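# Place a blue sponge flat on the shelf's top tier

## Task

Put one blue sponge so it rests flat on the upper level of the shelf, without shifting the shelf and while every other sponge on it stays flat and separated from the rest; when done, neither gripper may be in contact with any sponge.

## Robot and tools

Robot: two arms, left_arm and right_arm, each with a parallel two-finger gripper. Scene frame: origin at table-top height halfway between the arms, +x pointing out over the table, +z up, left_arm on the +y side (these names do not match image left/right). Calibrated bases: left_arm at (+0.028, +0.365, +0.044) m and right_arm at (+0.028, -0.352, +0.027) m, both almost unrotated with +z up. Each arm reports its hand pose, velocities, targets and wrist-camera pose in its own base frame. Fixed cameras and the table use the scene frame. The gripper's fingers extend along its +z axis and close along its y axis. end_effector_position is the point between the finger pads, roughly 1 cm short of the tips.

The row format, shared by execute_actions and move: 14 numbers, each in [-1, 1], always covering both arms. The first seven belong to left_arm: dx, dy, dz, rx, ry, rz, opening. The last seven are the same for right_arm. dx..rz are an offset, not a pose. They are measured from that arm's Hand target as it stood when the action or move began, along that arm's base axes. The scale is 1.0 = 0.6 m for dx/dy/dz and 1.0 = 180 degrees for rotation. rx, ry, rz form a single rotation vector, turning about the Hand target position. A translation longer than 1.0 may be shortened along its direction. opening is absolute: +1 is fully open (0.094 m), -1 is shut. All six pose zeros mean hold or re-request the current Hand target. The opening value is always a command, so resend the current one to leave a gripper unchanged.

execute_actions(actions, cameras): actions is a list of actions. Each action is a list of up to 15 rows, one per 1/30 s step; if fewer rows are given, the last row repeats to fill 15 steps. Every row in an action counts from the same start pose, not from the row before. A new action starts from the updated Hand target, so repeating an offset keeps moving. An empty list just returns state and images. cameras selects images: omitted, null or ["all"] gives all; [] gives none; a wrong name invalidates the call.

move(target, speed, blend, opening_speed, blocking, cameras): drives each gripper in a straight line. target is one row or a list of up to 15 rows, all offsets from the same starting Hand targets. speed is the path's top speed in m/s, from 0.002 to 2.9 (default 0.25), with rotation capped at twice that in rad/s; give one value or one per target. blend (m) rounds corners between listed targets. opening_speed (per second on the -1..1 scale, at least 0.2) ramps the fingers; use a low value for soft things. blocking=false returns after about 0.5 s while the move continues. Paths ignore obstacles and the other arm. A move runs at most 10 s. Faster moves lag, stray and hit harder. The result adds a "move:" line: done, off_target, moving, held or fault, plus limits (paced = pose clipped, held = steps withheld). Arms not named in it count as done, within 10 mm and 2 degrees of target.

wait(seconds 0-10) lets the scene run on the last commands. stop brakes a running move. zoom_image(camera, region=[x0,y0,x1,y1]) enlarges part of the newest image from cam_head_left, cam_head_right, cam_left_wrist or cam_right_wrist (all 896x504), box at most 504x504 pixels. read_manual returns licence text only. finished_scene(scene) ends the current scene, given its number, and cannot be reversed; call it only when the sponge truly lies flat and the grippers are clear.

Results give per arm: end_effector_position (m) and end_effector_quat_wxyz in the base frame, Hand target (the last commanded pose after clipping; later offsets start here), Tool commands, and Joint positions, where the final entry is the finger opening in metres. grip_measured is the opening on the command scale and reads up to about 2.7 mm wide when empty. Joint velocities say "within noise" when the arm is still. Joint torques include gravity, and joints 1-3 wrap at ±28 N m. Calls that ran actions also list some step positions.

Behaviour to expect: each control step limits the commanded orientation to 40 degrees from the measured one. Friction can leave the hand a centimetre or more from the target with no contact. If it rests short, resend zeros or the missing offset. A stalled arm keeps pushing until it gets a target back toward its gripper. Once the fingers touch, squeezing builds to about 50-64 N per pad. grip_measured keeps following the command, so it will not show the touch. To release, command an opening clearly larger than grip_measured.

Avoid: dropping or releasing moving objects, fast impacts, hard pushes, and knocking sponges or the shelf off the table. Do not bring the arms or grippers into each other, and never close one gripper on the other's fingers. Do not route a gripper past its own base, which can flip the shoulder; go around it. Do not hold loads or stretched poses for long: at 75 °C a MOTOR HOT line appears, at 90 °C the arm folds and stops working, at 100 °C it collapses. Any arm stop is costly.

Each tool is called after "Call:" as name([rows], argument=value, ...), one row to a line, values as JSON.

## Session

Call:
execute_actions(actions=[])

Scene clock: 0.00 s.
left_arm: end_effector_position=(+0.3102, -0.1452, +0.3743) grip_measured=+1.000 end_effector_quat_wxyz=(+0.489, +0.133, +0.768, -0.392) | right_arm: end_effector_position=(+0.3785, +0.1166, +0.4235) grip_measured=+1.000 end_effector_quat_wxyz=(+0.661, -0.108, +0.741, -0.040)
Joint positions: left_arm=[-0.08 1.058 1.159 -0.397 0.745 -0.301 0.094] | right_arm=[0.462 1.188 1.318 -0.262 0.375 -0.157 0.094]
Joint velocities: within noise
Joint torques (N m): no reading
Motor temperatures (°C): left_arm=[26 28 31 25 24 27 28] | right_arm=[28 32 27 27 27 28 28]
Heat: left arm: 31 °C; right arm: 32 °C.
Hand target: left_arm +0.3047, -0.1459, +0.3923; +0.510, +0.148, +0.752, -0.391 | right_arm +0.3731, +0.1127, +0.4403; +0.677, -0.096, +0.729, -0.035
Tool commands: left_gripper/opening=+1.0 right_gripper/opening=+1.0

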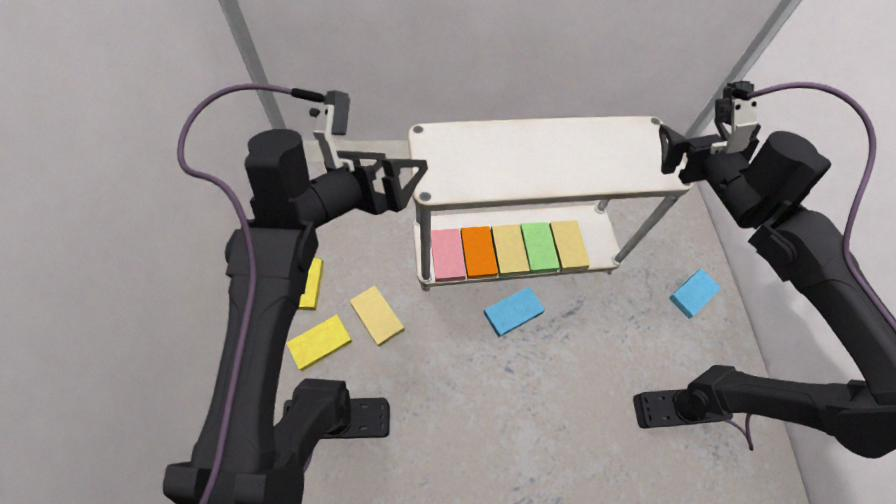

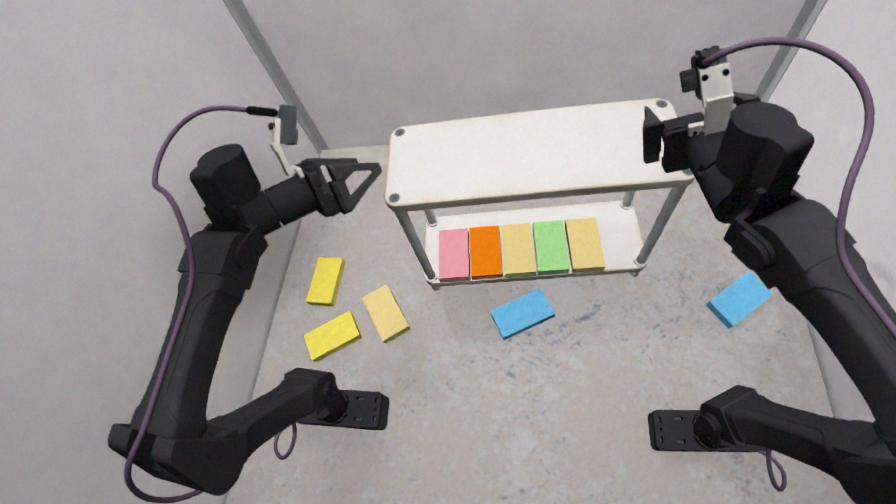

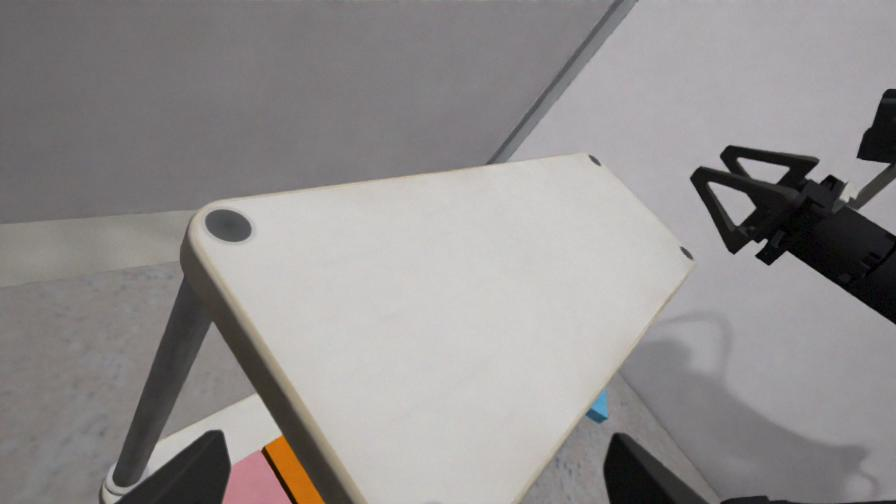

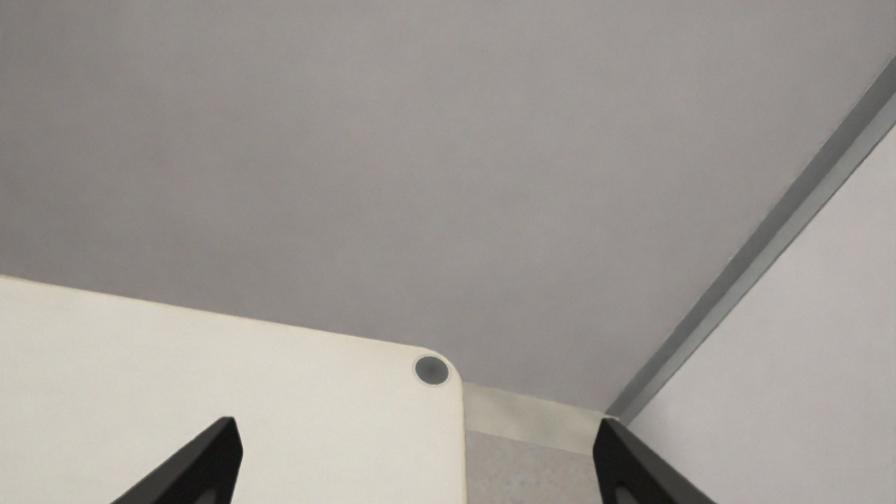

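Call:
zoom_image(camera="cam_head_left", region=[410, 180, 770, 384])

Call:
zoom_image(camera="cam_head_right", region=[410, 180, 790, 384])

Scaled by 1.400 from the camera's 896x504 image, which has a finer 1280x720 frame.

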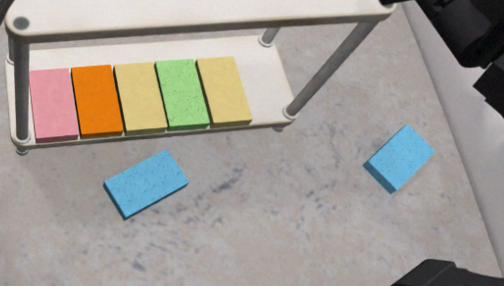

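Scaled by 1.326 from the camera's 896x504 image, which has a finer 1280x720 frame.

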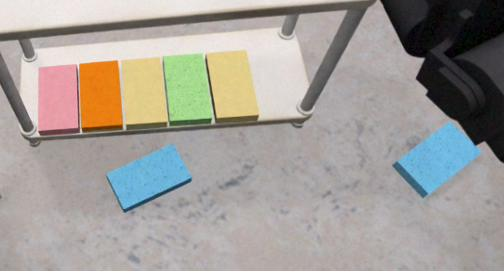

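Call:
move([
  [0,0,0,0,0,0,1,-0.255,-0.238,0,0.0389,0.309,-0.0556,1],
  [0,0,0,0,0,0,1,-0.255,-0.238,-0.234,0.0389,0.309,-0.0556,1],
])

Scene clock: 5.27 s.
left_arm: end_effector_position=(+0.3102, -0.1452, +0.3743) grip_measured=+1.000 end_effector_quat_wxyz=(+0.489, +0.133, +0.768, -0.392) | right_arm: end_effector_position=(+0.2204, -0.0309, +0.2965) grip_measured=+1.000 end_effector_quat_wxyz=(+0.244, +0.004, +0.970, -0.003)
Joint positions: left_arm=[-0.08 1.058 1.159 -0.397 0.745 -0.301 0.094] | right_arm=[-0.221 1.139 1.573 -1.52 -0.096 -0.189 0.094]
Joint velocities: within noise
Joint torques (N m): left_arm=[0.02 -2.19 7.23 1.66 0.14 0.03] | right_arm=[-0.53 -2.85 3.62 1.38 -0.22 -0.07]
Motor temperatures (°C): left_arm=[26 28 32 26 24 27 28] | right_arm=[28 32 28 28 27 28 28]
Heat: left arm: 32 °C; right arm: 32 °C.
Hand target: left_arm +0.3047, -0.1459, +0.3923; +0.510, +0.148, +0.752, -0.391 | right_arm +0.2201, -0.0301, +0.2999; +0.258, +0.000, +0.966, +0.000
Off the commanded pose: left_arm 0.019 m, 4 deg | right_arm 0.004 m, 2 deg.
move: off_target (left_arm)

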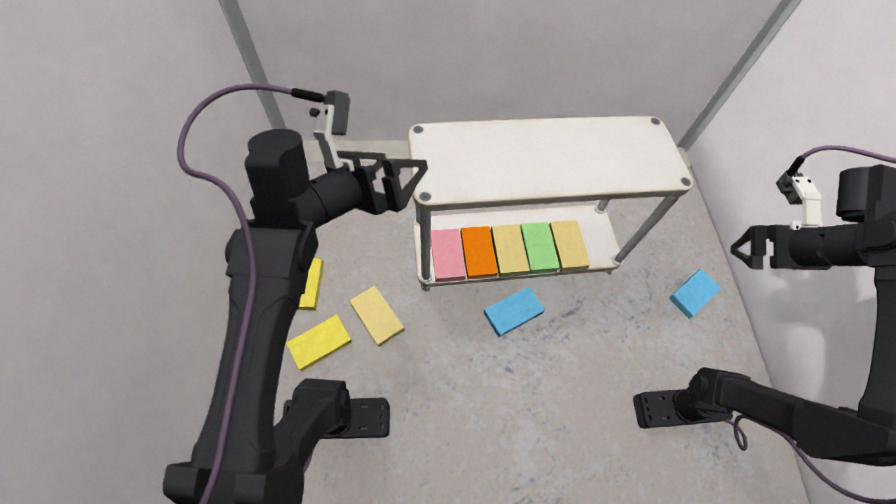

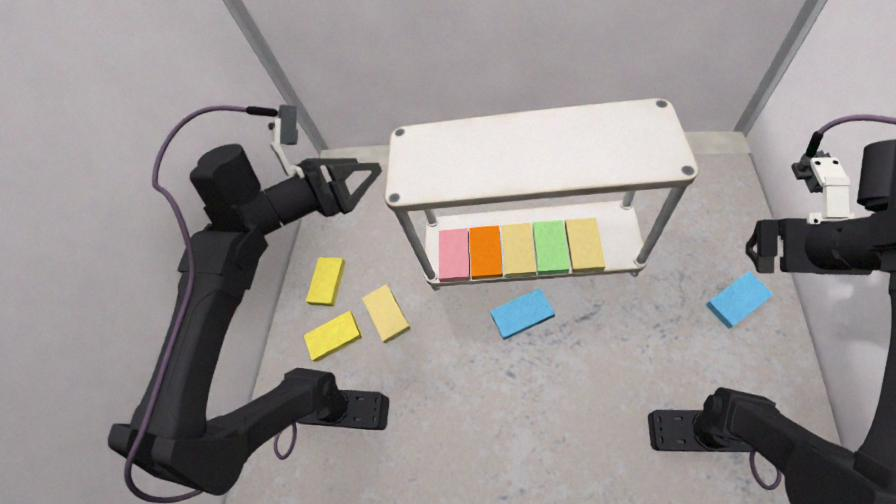

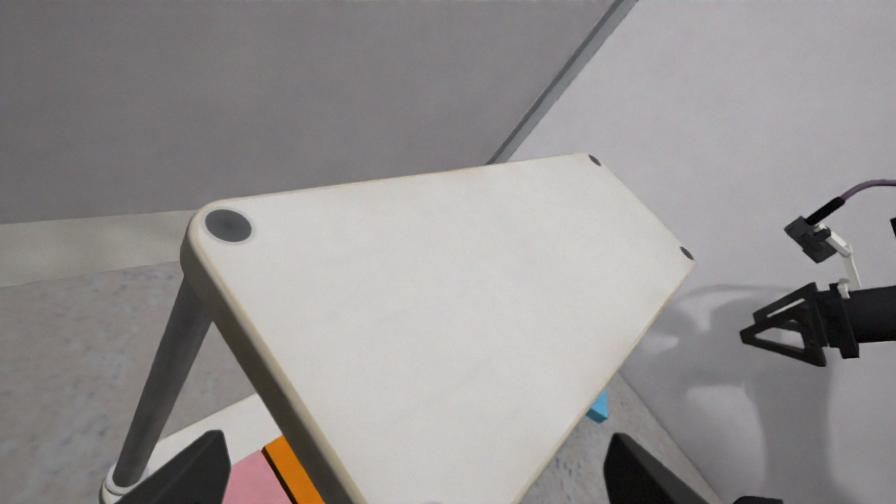

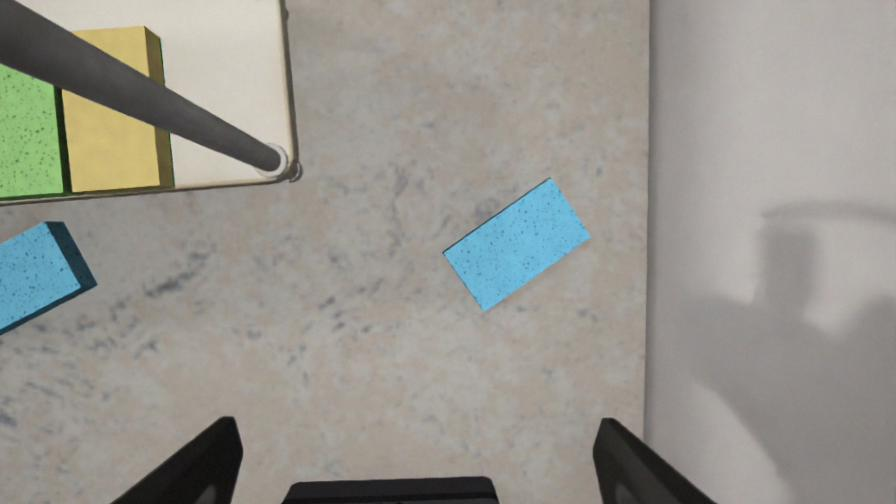

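Call:
move(target=[0,0,0,0,0,0,1,0.0867,-0.1033,-0.4,0,0,-0.3056,1])

Scene clock: 9.10 s.
left_arm: end_effector_position=(+0.3102, -0.1452, +0.3743) grip_measured=+1.000 end_effector_quat_wxyz=(+0.489, +0.133, +0.768, -0.392) | right_arm: end_effector_position=(+0.2660, -0.0892, +0.0578) grip_measured=+1.000 end_effector_quat_wxyz=(+0.207, +0.443, +0.865, -0.113)
Joint positions: left_arm=[-0.08 1.058 1.159 -0.397 0.745 -0.301 0.094] | right_arm=[-0.103 1.362 0.74 -0.629 0.358 0.785 0.094]
Joint velocities: within noise
Joint torques (N m): left_arm=[0.05 -2.19 7.21 1.67 0.16 0.02] | right_arm=[0.39 -4.14 3.93 1.37 0.41 0.09]
Motor temperatures (°C): left_arm=[26 28 33 27 24 27 28] | right_arm=[28 33 28 29 27 28 28]
Heat: left arm: 33 °C; right arm: 33 °C.
Hand target: left_arm +0.3047, -0.1459, +0.3923; +0.510, +0.148, +0.752, -0.391 | right_arm +0.2721, -0.0921, +0.0599; +0.229, +0.447, +0.857, -0.119
Off the commanded pose: left_arm 0.019 m, 4 deg | right_arm 0.007 m, 3 deg.
move: off_target (left_arm, right_arm)

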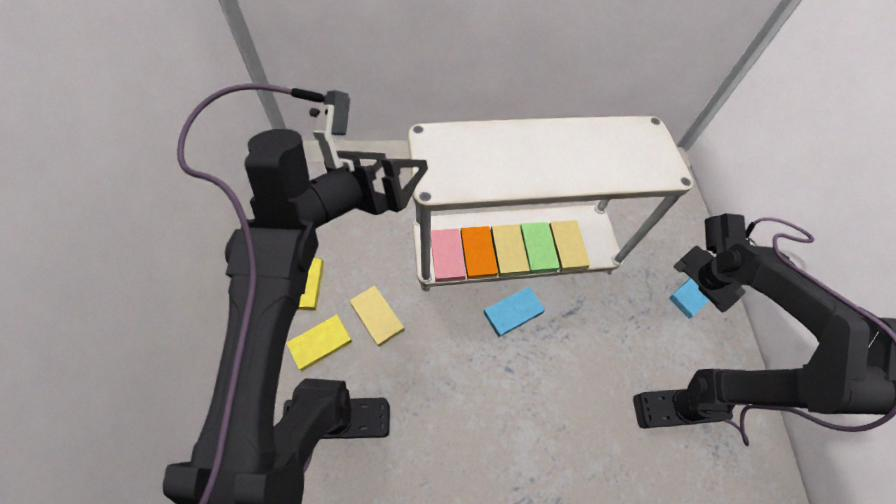

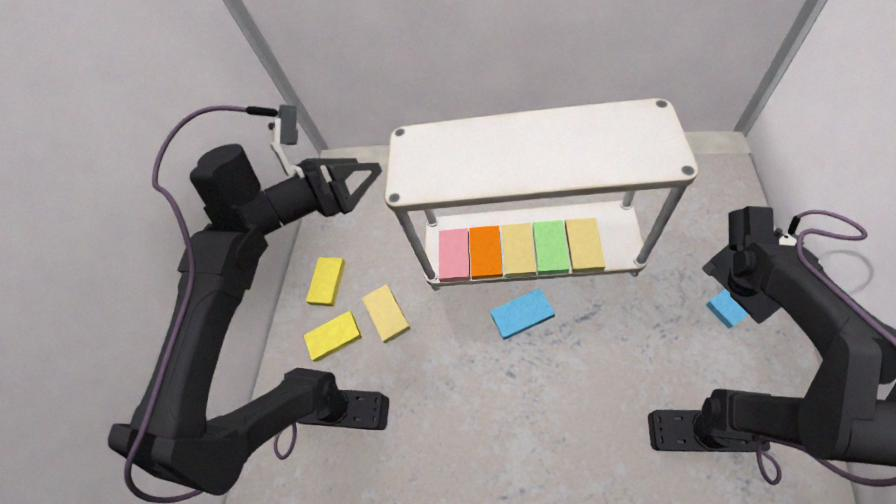

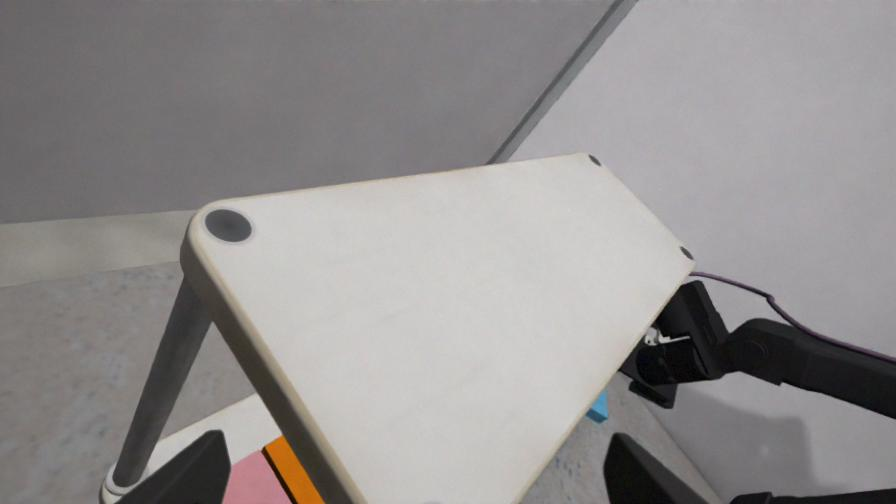

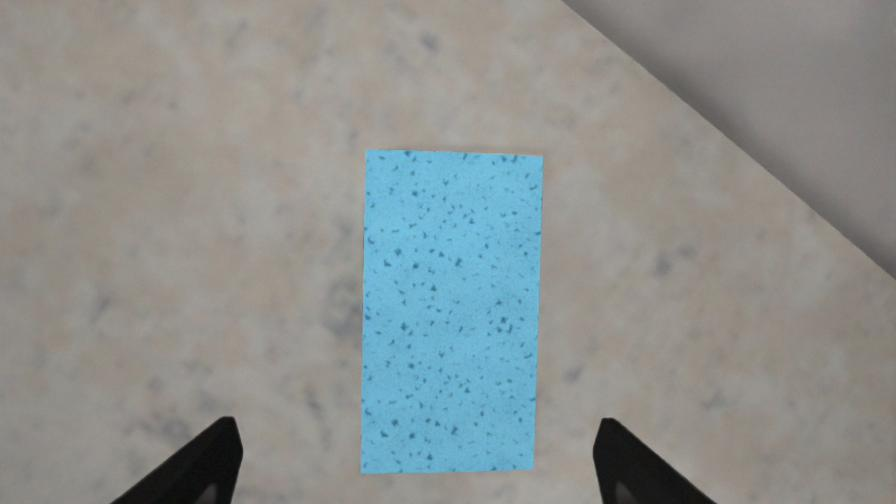

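Call:
move([
  [0,0,0,0,0,0,1,0.003,-0.0367,-0.06,0,0,0,1],
  [0,0,0,0,0,0,1,0.003,-0.0367,-0.11,0,0,0,1],
], speed=[0.25,0.1])

Call:
move(target=[0,0,0,0,0,0,1,0,0,0,0,0,0,0.15], opening_speed=1)

Scene clock: 11.20 s.
left_arm: end_effector_position=(+0.3102, -0.1452, +0.3743) grip_measured=+1.000 end_effector_quat_wxyz=(+0.489, +0.133, +0.768, -0.392) | right_arm: end_effector_position=(+0.2689, -0.1131, -0.0064) grip_measured=+1.000 end_effector_quat_wxyz=(+0.213, +0.447, +0.860, -0.123)
Joint positions: left_arm=[-0.08 1.058 1.159 -0.397 0.745 -0.301 0.094] | right_arm=[-0.188 1.544 0.583 -0.253 0.354 0.705 0.094]
Joint velocities: within noise
Joint torques (N m): left_arm=[0.06 -2.17 7.17 1.67 0.14 0.02] | right_arm=[-0.51 -4.66 3.14 1.48 0.11 -0.06]
Motor temperatures (°C): left_arm=[26 28 33 27 24 27 28] | right_arm=[28 33 28 29 27 28 28]
Heat: left arm: 33 °C; right arm: 33 °C.
Hand target: left_arm +0.3047, -0.1459, +0.3923; +0.510, +0.148, +0.752, -0.391 | right_arm +0.2739, -0.1141, -0.0061; +0.229, +0.447, +0.857, -0.119
Off the commanded pose: left_arm 0.019 m, 4 deg | right_arm 0.005 m, 2 deg.
move: off_target (left_arm)

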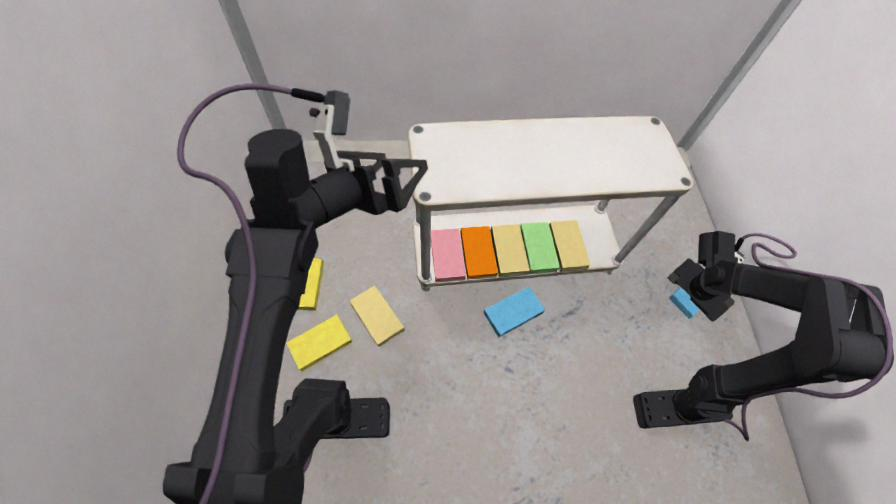

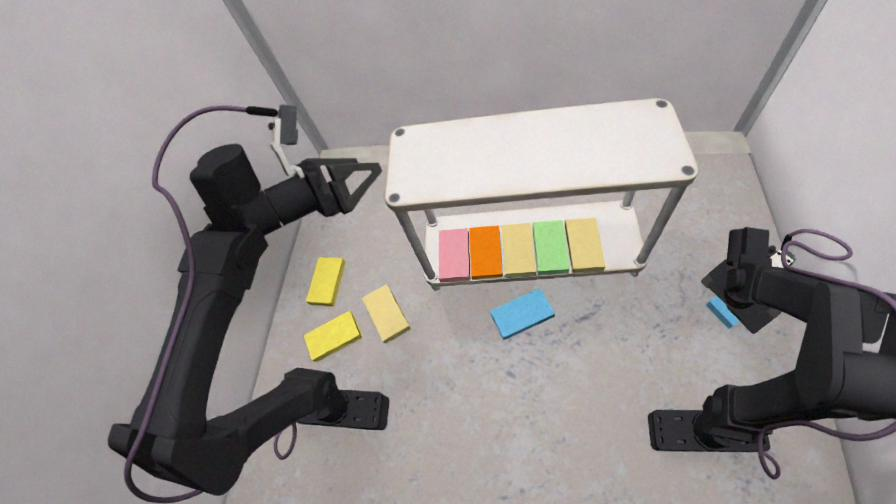

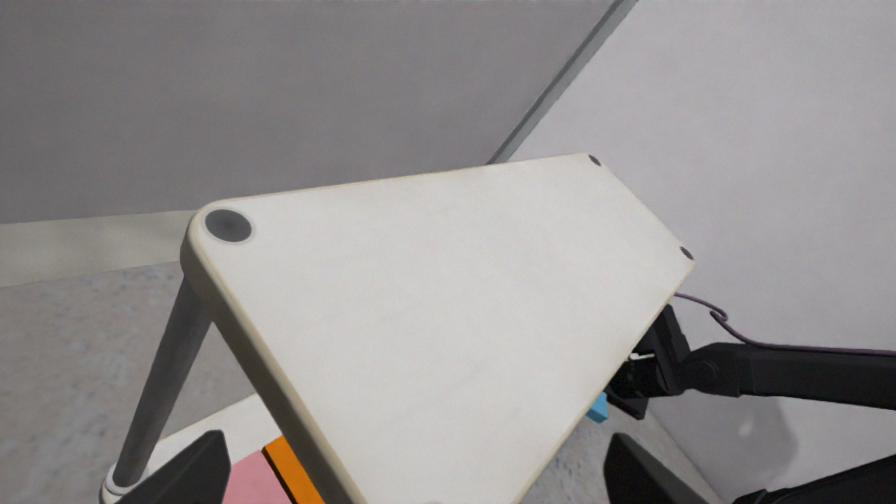

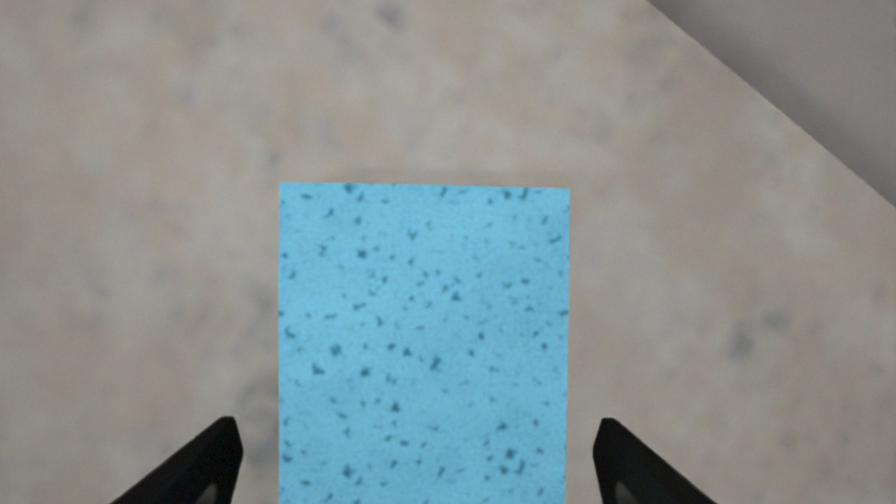

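Scene clock: 12.57 s.
left_arm: end_effector_position=(+0.3102, -0.1452, +0.3743) grip_measured=+1.000 end_effector_quat_wxyz=(+0.489, +0.133, +0.768, -0.392) | right_arm: end_effector_position=(+0.2689, -0.1131, -0.0064) grip_measured=+0.353 end_effector_quat_wxyz=(+0.213, +0.446, +0.861, -0.123)
Joint positions: left_arm=[-0.08 1.058 1.159 -0.397 0.745 -0.301 0.094] | right_arm=[-0.188 1.544 0.583 -0.253 0.354 0.704 0.064]
Joint velocities: within noise
Joint torques (N m): left_arm=[0.08 -2.18 7.17 1.67 0.16 0.04] | right_arm=[-0.5 -4.66 3.14 1.47 0.11 -0.05]
Motor temperatures (°C): left_arm=[26 28 33 27 24 27 28] | right_arm=[28 33 28 29 27 28 28]
Heat: left arm: 33 °C; right arm: 33 °C.
Hand target: left_arm +0.3047, -0.1459, +0.3923; +0.510, +0.148, +0.752, -0.391 | right_arm +0.2739, -0.1141, -0.0061; +0.229, +0.447, +0.857, -0.119
Off the commanded pose: left_arm 0.019 m, 4 deg | right_arm 0.005 m, 2 deg.
move: off_target (left_arm)

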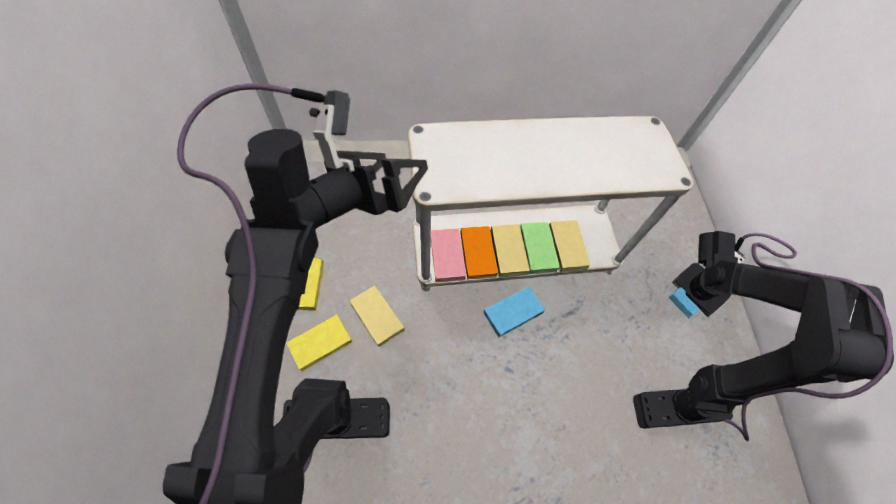

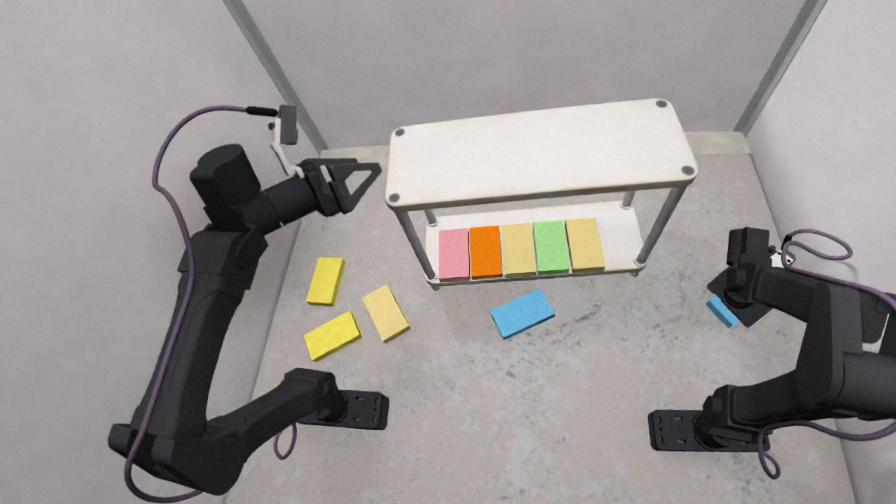

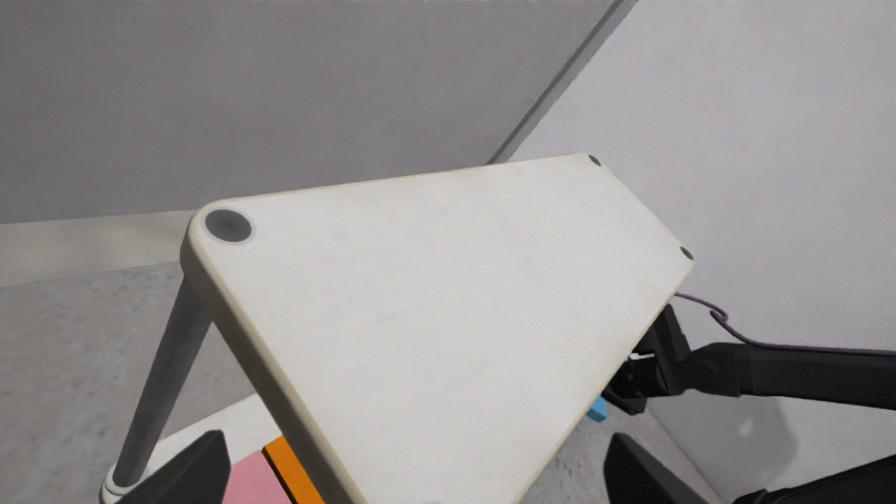

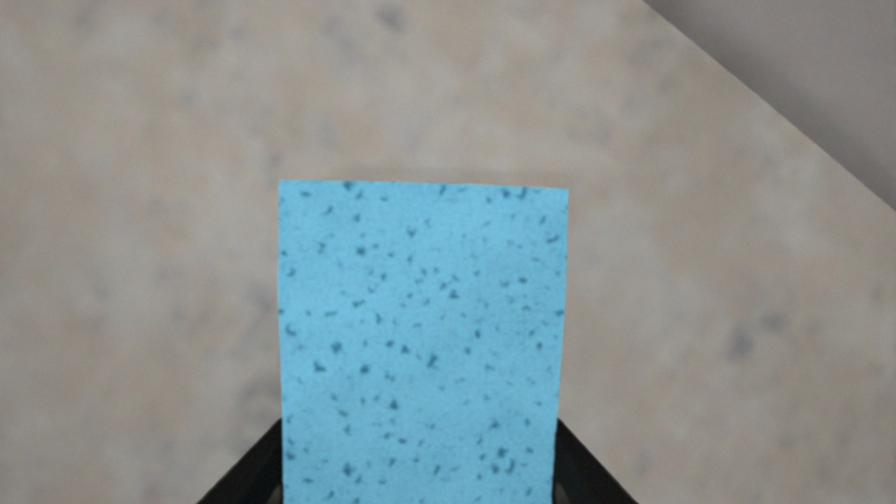

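Call:
move([
  [0,0,0,0,0,0,1,0,0,0.3,0,0,0,0.15],
  [0,0,0,0,0,0,1,-0.04,0.4,0.7,0,0,0.3056,0.15],
], blend=[0.1,0], speed=0.4)

Scene clock: 15.47 s.
left_arm: end_effector_position=(+0.3102, -0.1452, +0.3743) grip_measured=+1.000 end_effector_quat_wxyz=(+0.489, +0.133, +0.768, -0.392) | right_arm: end_effector_position=(+0.2569, +0.1331, +0.4072) grip_measured=+0.350 end_effector_quat_wxyz=(+0.384, -0.015, +0.920, +0.080)
Joint positions: left_arm=[-0.08 1.058 1.159 -0.397 0.745 -0.301 0.094] | right_arm=[0.668 1.386 2.087 -1.517 0.317 0.509 0.063]
Joint velocities: left_arm=[within noise] | right_arm=[0.012 -0.007 -0.002 0.037 -0.154 -0.022 0.001]
Joint torques (N m): left_arm=[0.05 -2.18 7.17 1.68 0.16 0.02] | right_arm=[0.31 -3.11 6.23 1.18 0.11 -0.07]
Motor temperatures (°C): left_arm=[26 28 34 28 24 27 28] | right_arm=[28 33 28 29 27 28 28]
Heat: left arm: 34 °C; right arm: 33 °C.
Hand target: left_arm +0.3047, -0.1459, +0.3923; +0.510, +0.148, +0.752, -0.391 | right_arm +0.2499, +0.1259, +0.4139; +0.258, +0.000, +0.966, +0.000
Off the commanded pose: left_arm 0.019 m, 4 deg | right_arm 0.012 m, 18 deg.
joint sent to its limit (right arm) — joint 4 (wrist pitch), lower limit. The joint targets are off in position and orientation.
move: off_target (left_arm, right_arm); blend cut to 0.0899 m at target 1

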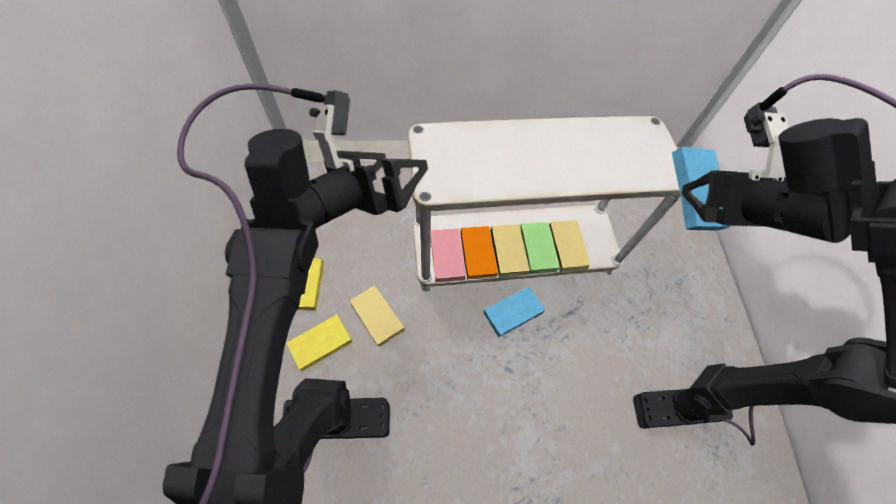

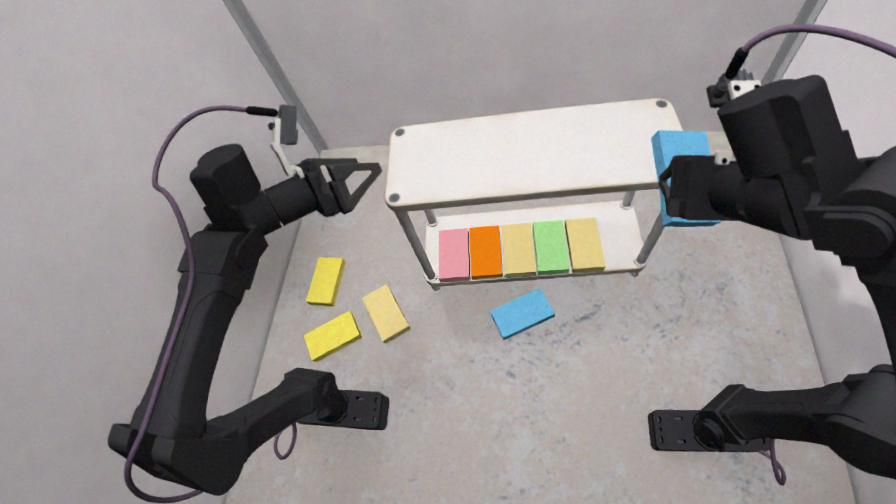

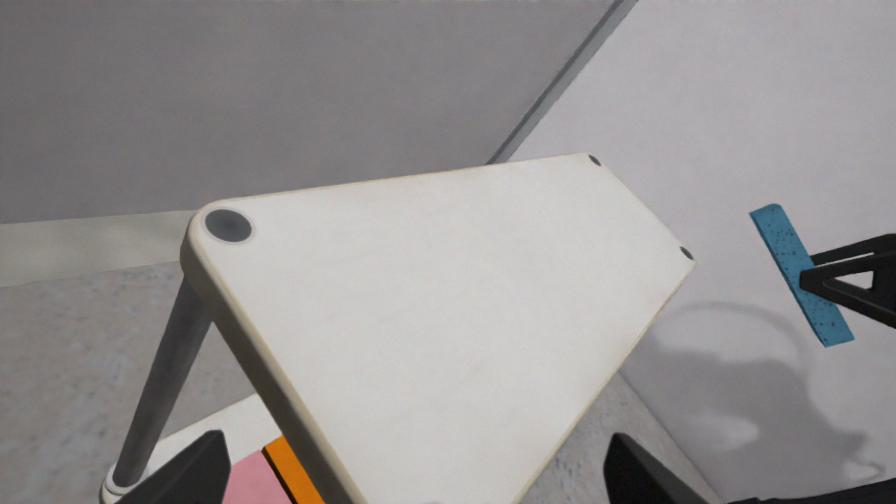

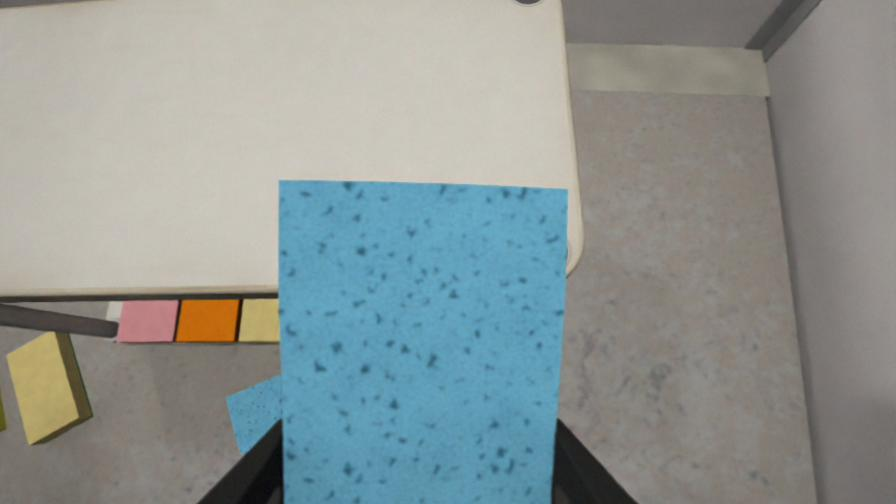

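Call:
move(target=[0,0,0,0,0,0,1,0.3,0.125,-0.05,0,0,0,0.15])

Scene clock: 17.57 s.
left_arm: end_effector_position=(+0.3102, -0.1452, +0.3743) grip_measured=+1.000 end_effector_quat_wxyz=(+0.489, +0.133, +0.768, -0.392) | right_arm: end_effector_position=(+0.4275, +0.2053, +0.3696) grip_measured=+0.350 end_effector_quat_wxyz=(+0.379, -0.017, +0.924, +0.054)
Joint positions: left_arm=[-0.08 1.058 1.159 -0.397 0.745 -0.301 0.094] | right_arm=[0.546 2.13 2.837 -1.529 0.271 0.403 0.063]
Joint velocities: within noise
Joint torques (N m): left_arm=[0.05 -2.24 7.21 1.66 0.15 0.03] | right_arm=[-0.51 -8.99 5.79 1.74 0.06 -0.06]
Motor temperatures (°C): left_arm=[26 28 34 28 24 27 28] | right_arm=[28 33 28 29 27 28 29]
Heat: left arm: 34 °C; right arm: 33 °C.
Hand target: left_arm +0.3047, -0.1459, +0.3923; +0.510, +0.148, +0.752, -0.391 | right_arm +0.4299, +0.2009, +0.3839; +0.258, +0.000, +0.966, +0.000
Off the commanded pose: left_arm 0.019 m, 4 deg | right_arm 0.015 m, 16 deg.
elbow stopped short (right arm): the move would have taken joint 3 (elbow) straighter than the controller allows.
move: off_target (left_arm, right_arm)

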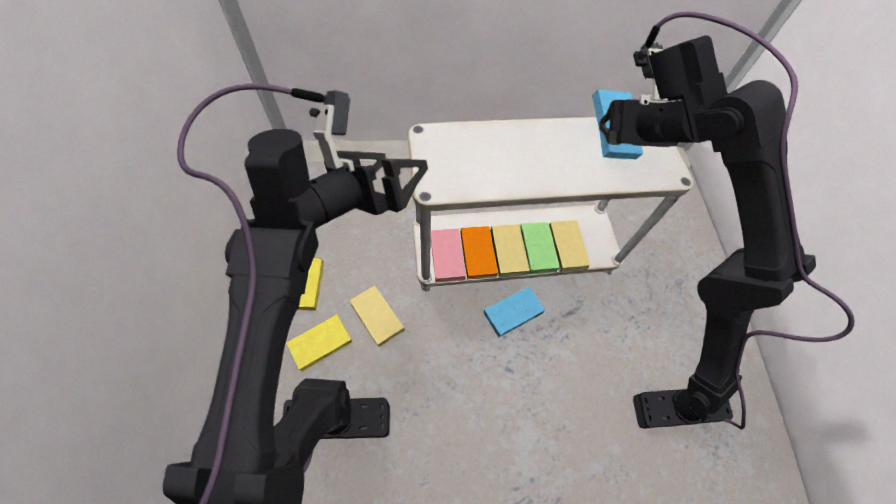

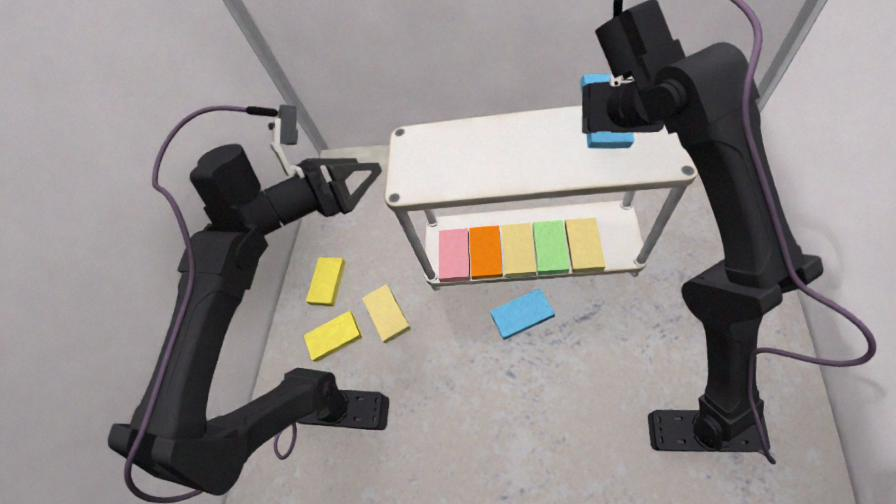

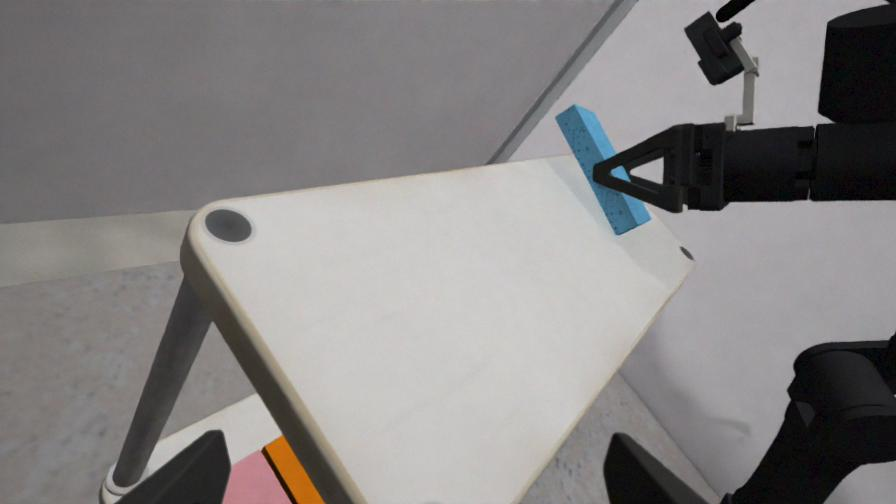

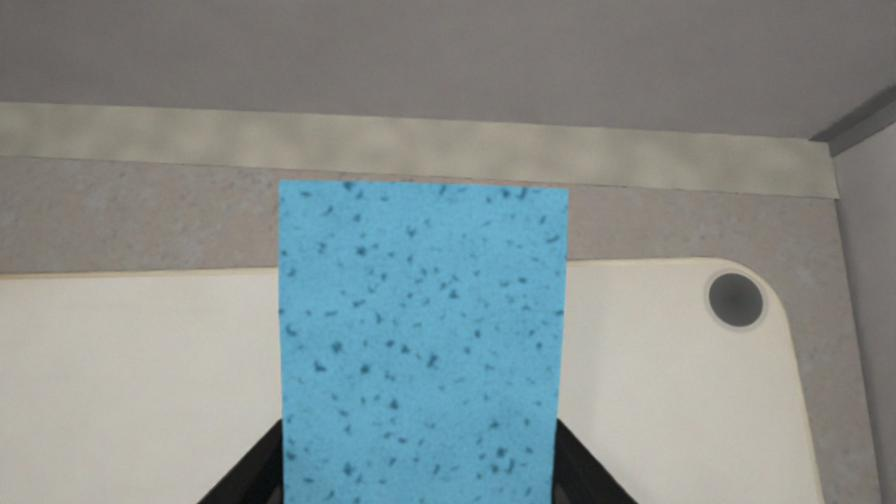

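Call:
move([
  [0,0,0,0,0,0,1,-0.3,-0.168,0.03,0,0,0,0.15],
  [0,0,0,0,0,0,1,-0.25,-0.385,-0.507,0,0,0,0.15],
  [0,0,0,0,0,0,1,-0.25,-0.385,-0.645,0,0,0,0.15],
], speed=[0.3,0.3,0.1], cameras=["cam_right_wrist","cam_head_left"])

Call:
move([
  [0,0,0,0,0,0,1,0,0,0,0,0,0,1],
  [0,0,0,0,0,0,1,0,0,0,0,-0.111,0,1],
], cameras=["cam_right_wrist","cam_head_left"])

Scene clock: 22.53 s.
left_arm: end_effector_position=(+0.3102, -0.1452, +0.3743) grip_measured=+1.000 end_effector_quat_wxyz=(+0.489, +0.133, +0.768, -0.392) | right_arm: end_effector_position=(+0.2721, -0.0314, -0.0040) grip_measured=+0.350 end_effector_quat_wxyz=(+0.235, +0.002, +0.972, -0.005)
Joint positions: left_arm=[-0.08 1.058 1.159 -0.397 0.745 -0.301 0.094] | right_arm=[-0.158 1.365 0.438 -0.172 -0.06 -0.138 0.063]
Joint velocities: within noise
Joint torques (N m): left_arm=[-0.01 -2.15 7.27 1.67 0.15 0.02] | right_arm=[-0.5 -3.06 3.12 1.92 -0.21 -0.06]
Motor temperatures (°C): left_arm=[26 28 34 28 24 27 28] | right_arm=[28 34 28 30 27 28 29]
Heat: left arm: 34 °C; right arm: 34 °C.
Hand target: left_arm +0.3047, -0.1459, +0.3923; +0.510, +0.148, +0.752, -0.391 | right_arm +0.2799, -0.0301, -0.0031; +0.258, +0.000, +0.966, +0.000
Off the commanded pose: left_arm 0.019 m, 4 deg | right_arm 0.008 m, 3 deg.
move: off_target (left_arm, right_arm)
Images, in order (width x height): cam_head_left 896x504, cam_right_wrist 896x504.

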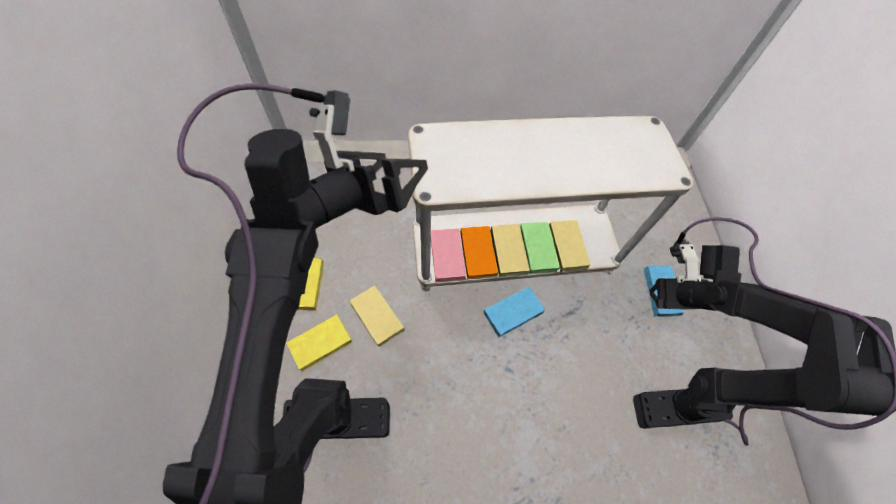

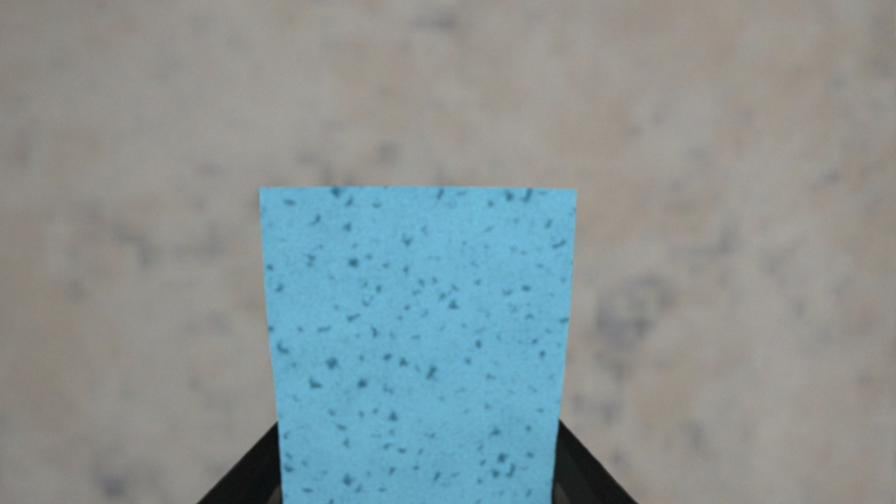

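Scene clock: 25.27 s.
left_arm: end_effector_position=(+0.3102, -0.1452, +0.3743) grip_measured=+1.000 end_effector_quat_wxyz=(+0.489, +0.133, +0.768, -0.392) | right_arm: end_effector_position=(+0.2751, -0.0303, -0.0098) grip_measured=+0.997 end_effector_quat_wxyz=(+0.400, +0.001, +0.916, -0.006)
Joint positions: left_arm=[-0.08 1.058 1.159 -0.397 0.745 -0.301 0.094] | right_arm=[-0.201 1.378 0.092 0.531 -0.136 -0.14 0.094]
Joint velocities: within noise
Joint torques (N m): left_arm=[0.08 -2.18 7.21 1.67 0.16 0.03] | right_arm=[-0.5 -2.62 2.65 2.32 -0.3 -0.02]
Motor temperatures (°C): left_arm=[26 28 34 29 24 27 28] | right_arm=[28 33 28 30 27 28 29]
Heat: left arm: 34 °C; right arm: 33 °C.
Hand target: left_arm +0.3047, -0.1459, +0.3923; +0.510, +0.148, +0.752, -0.391 | right_arm +0.2799, -0.0301, -0.0031; +0.422, +0.000, +0.907, +0.000
Off the commanded pose: left_arm 0.019 m, 4 deg | right_arm 0.008 m, 3 deg.
move: off_target (left_arm, right_arm)
Images, in order (width x height): cam_head_left 896x504, cam_right_wrist 896x504.

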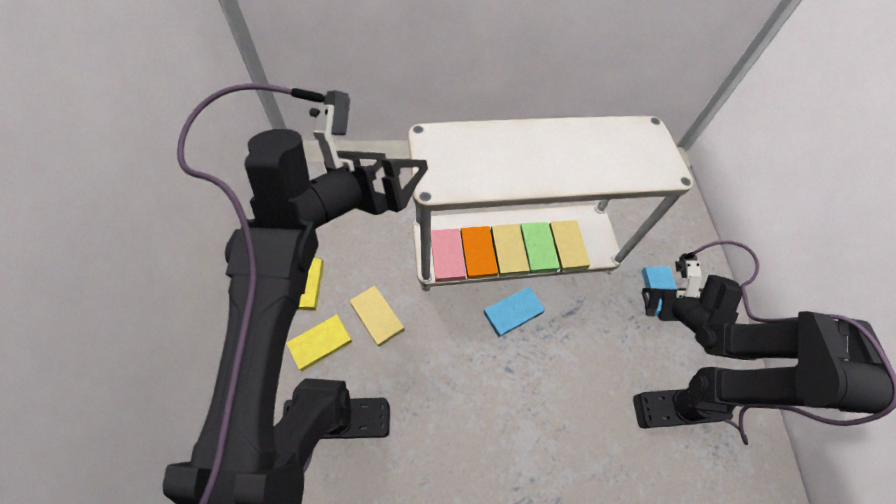

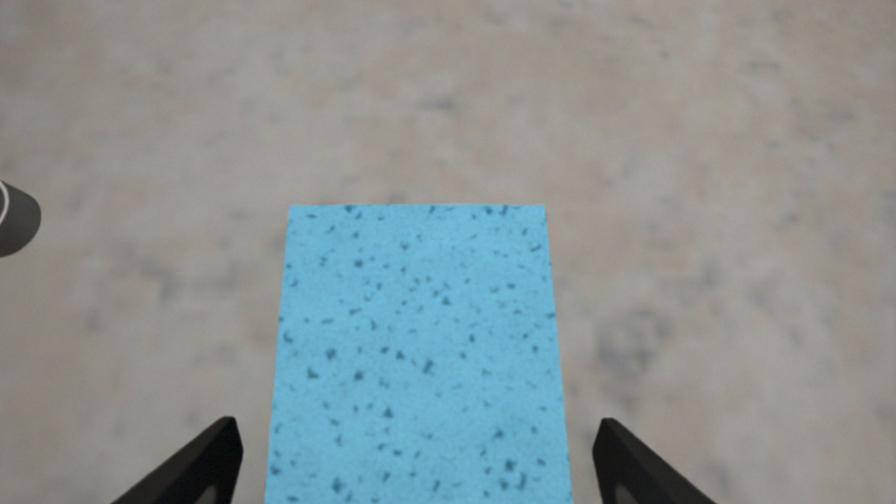

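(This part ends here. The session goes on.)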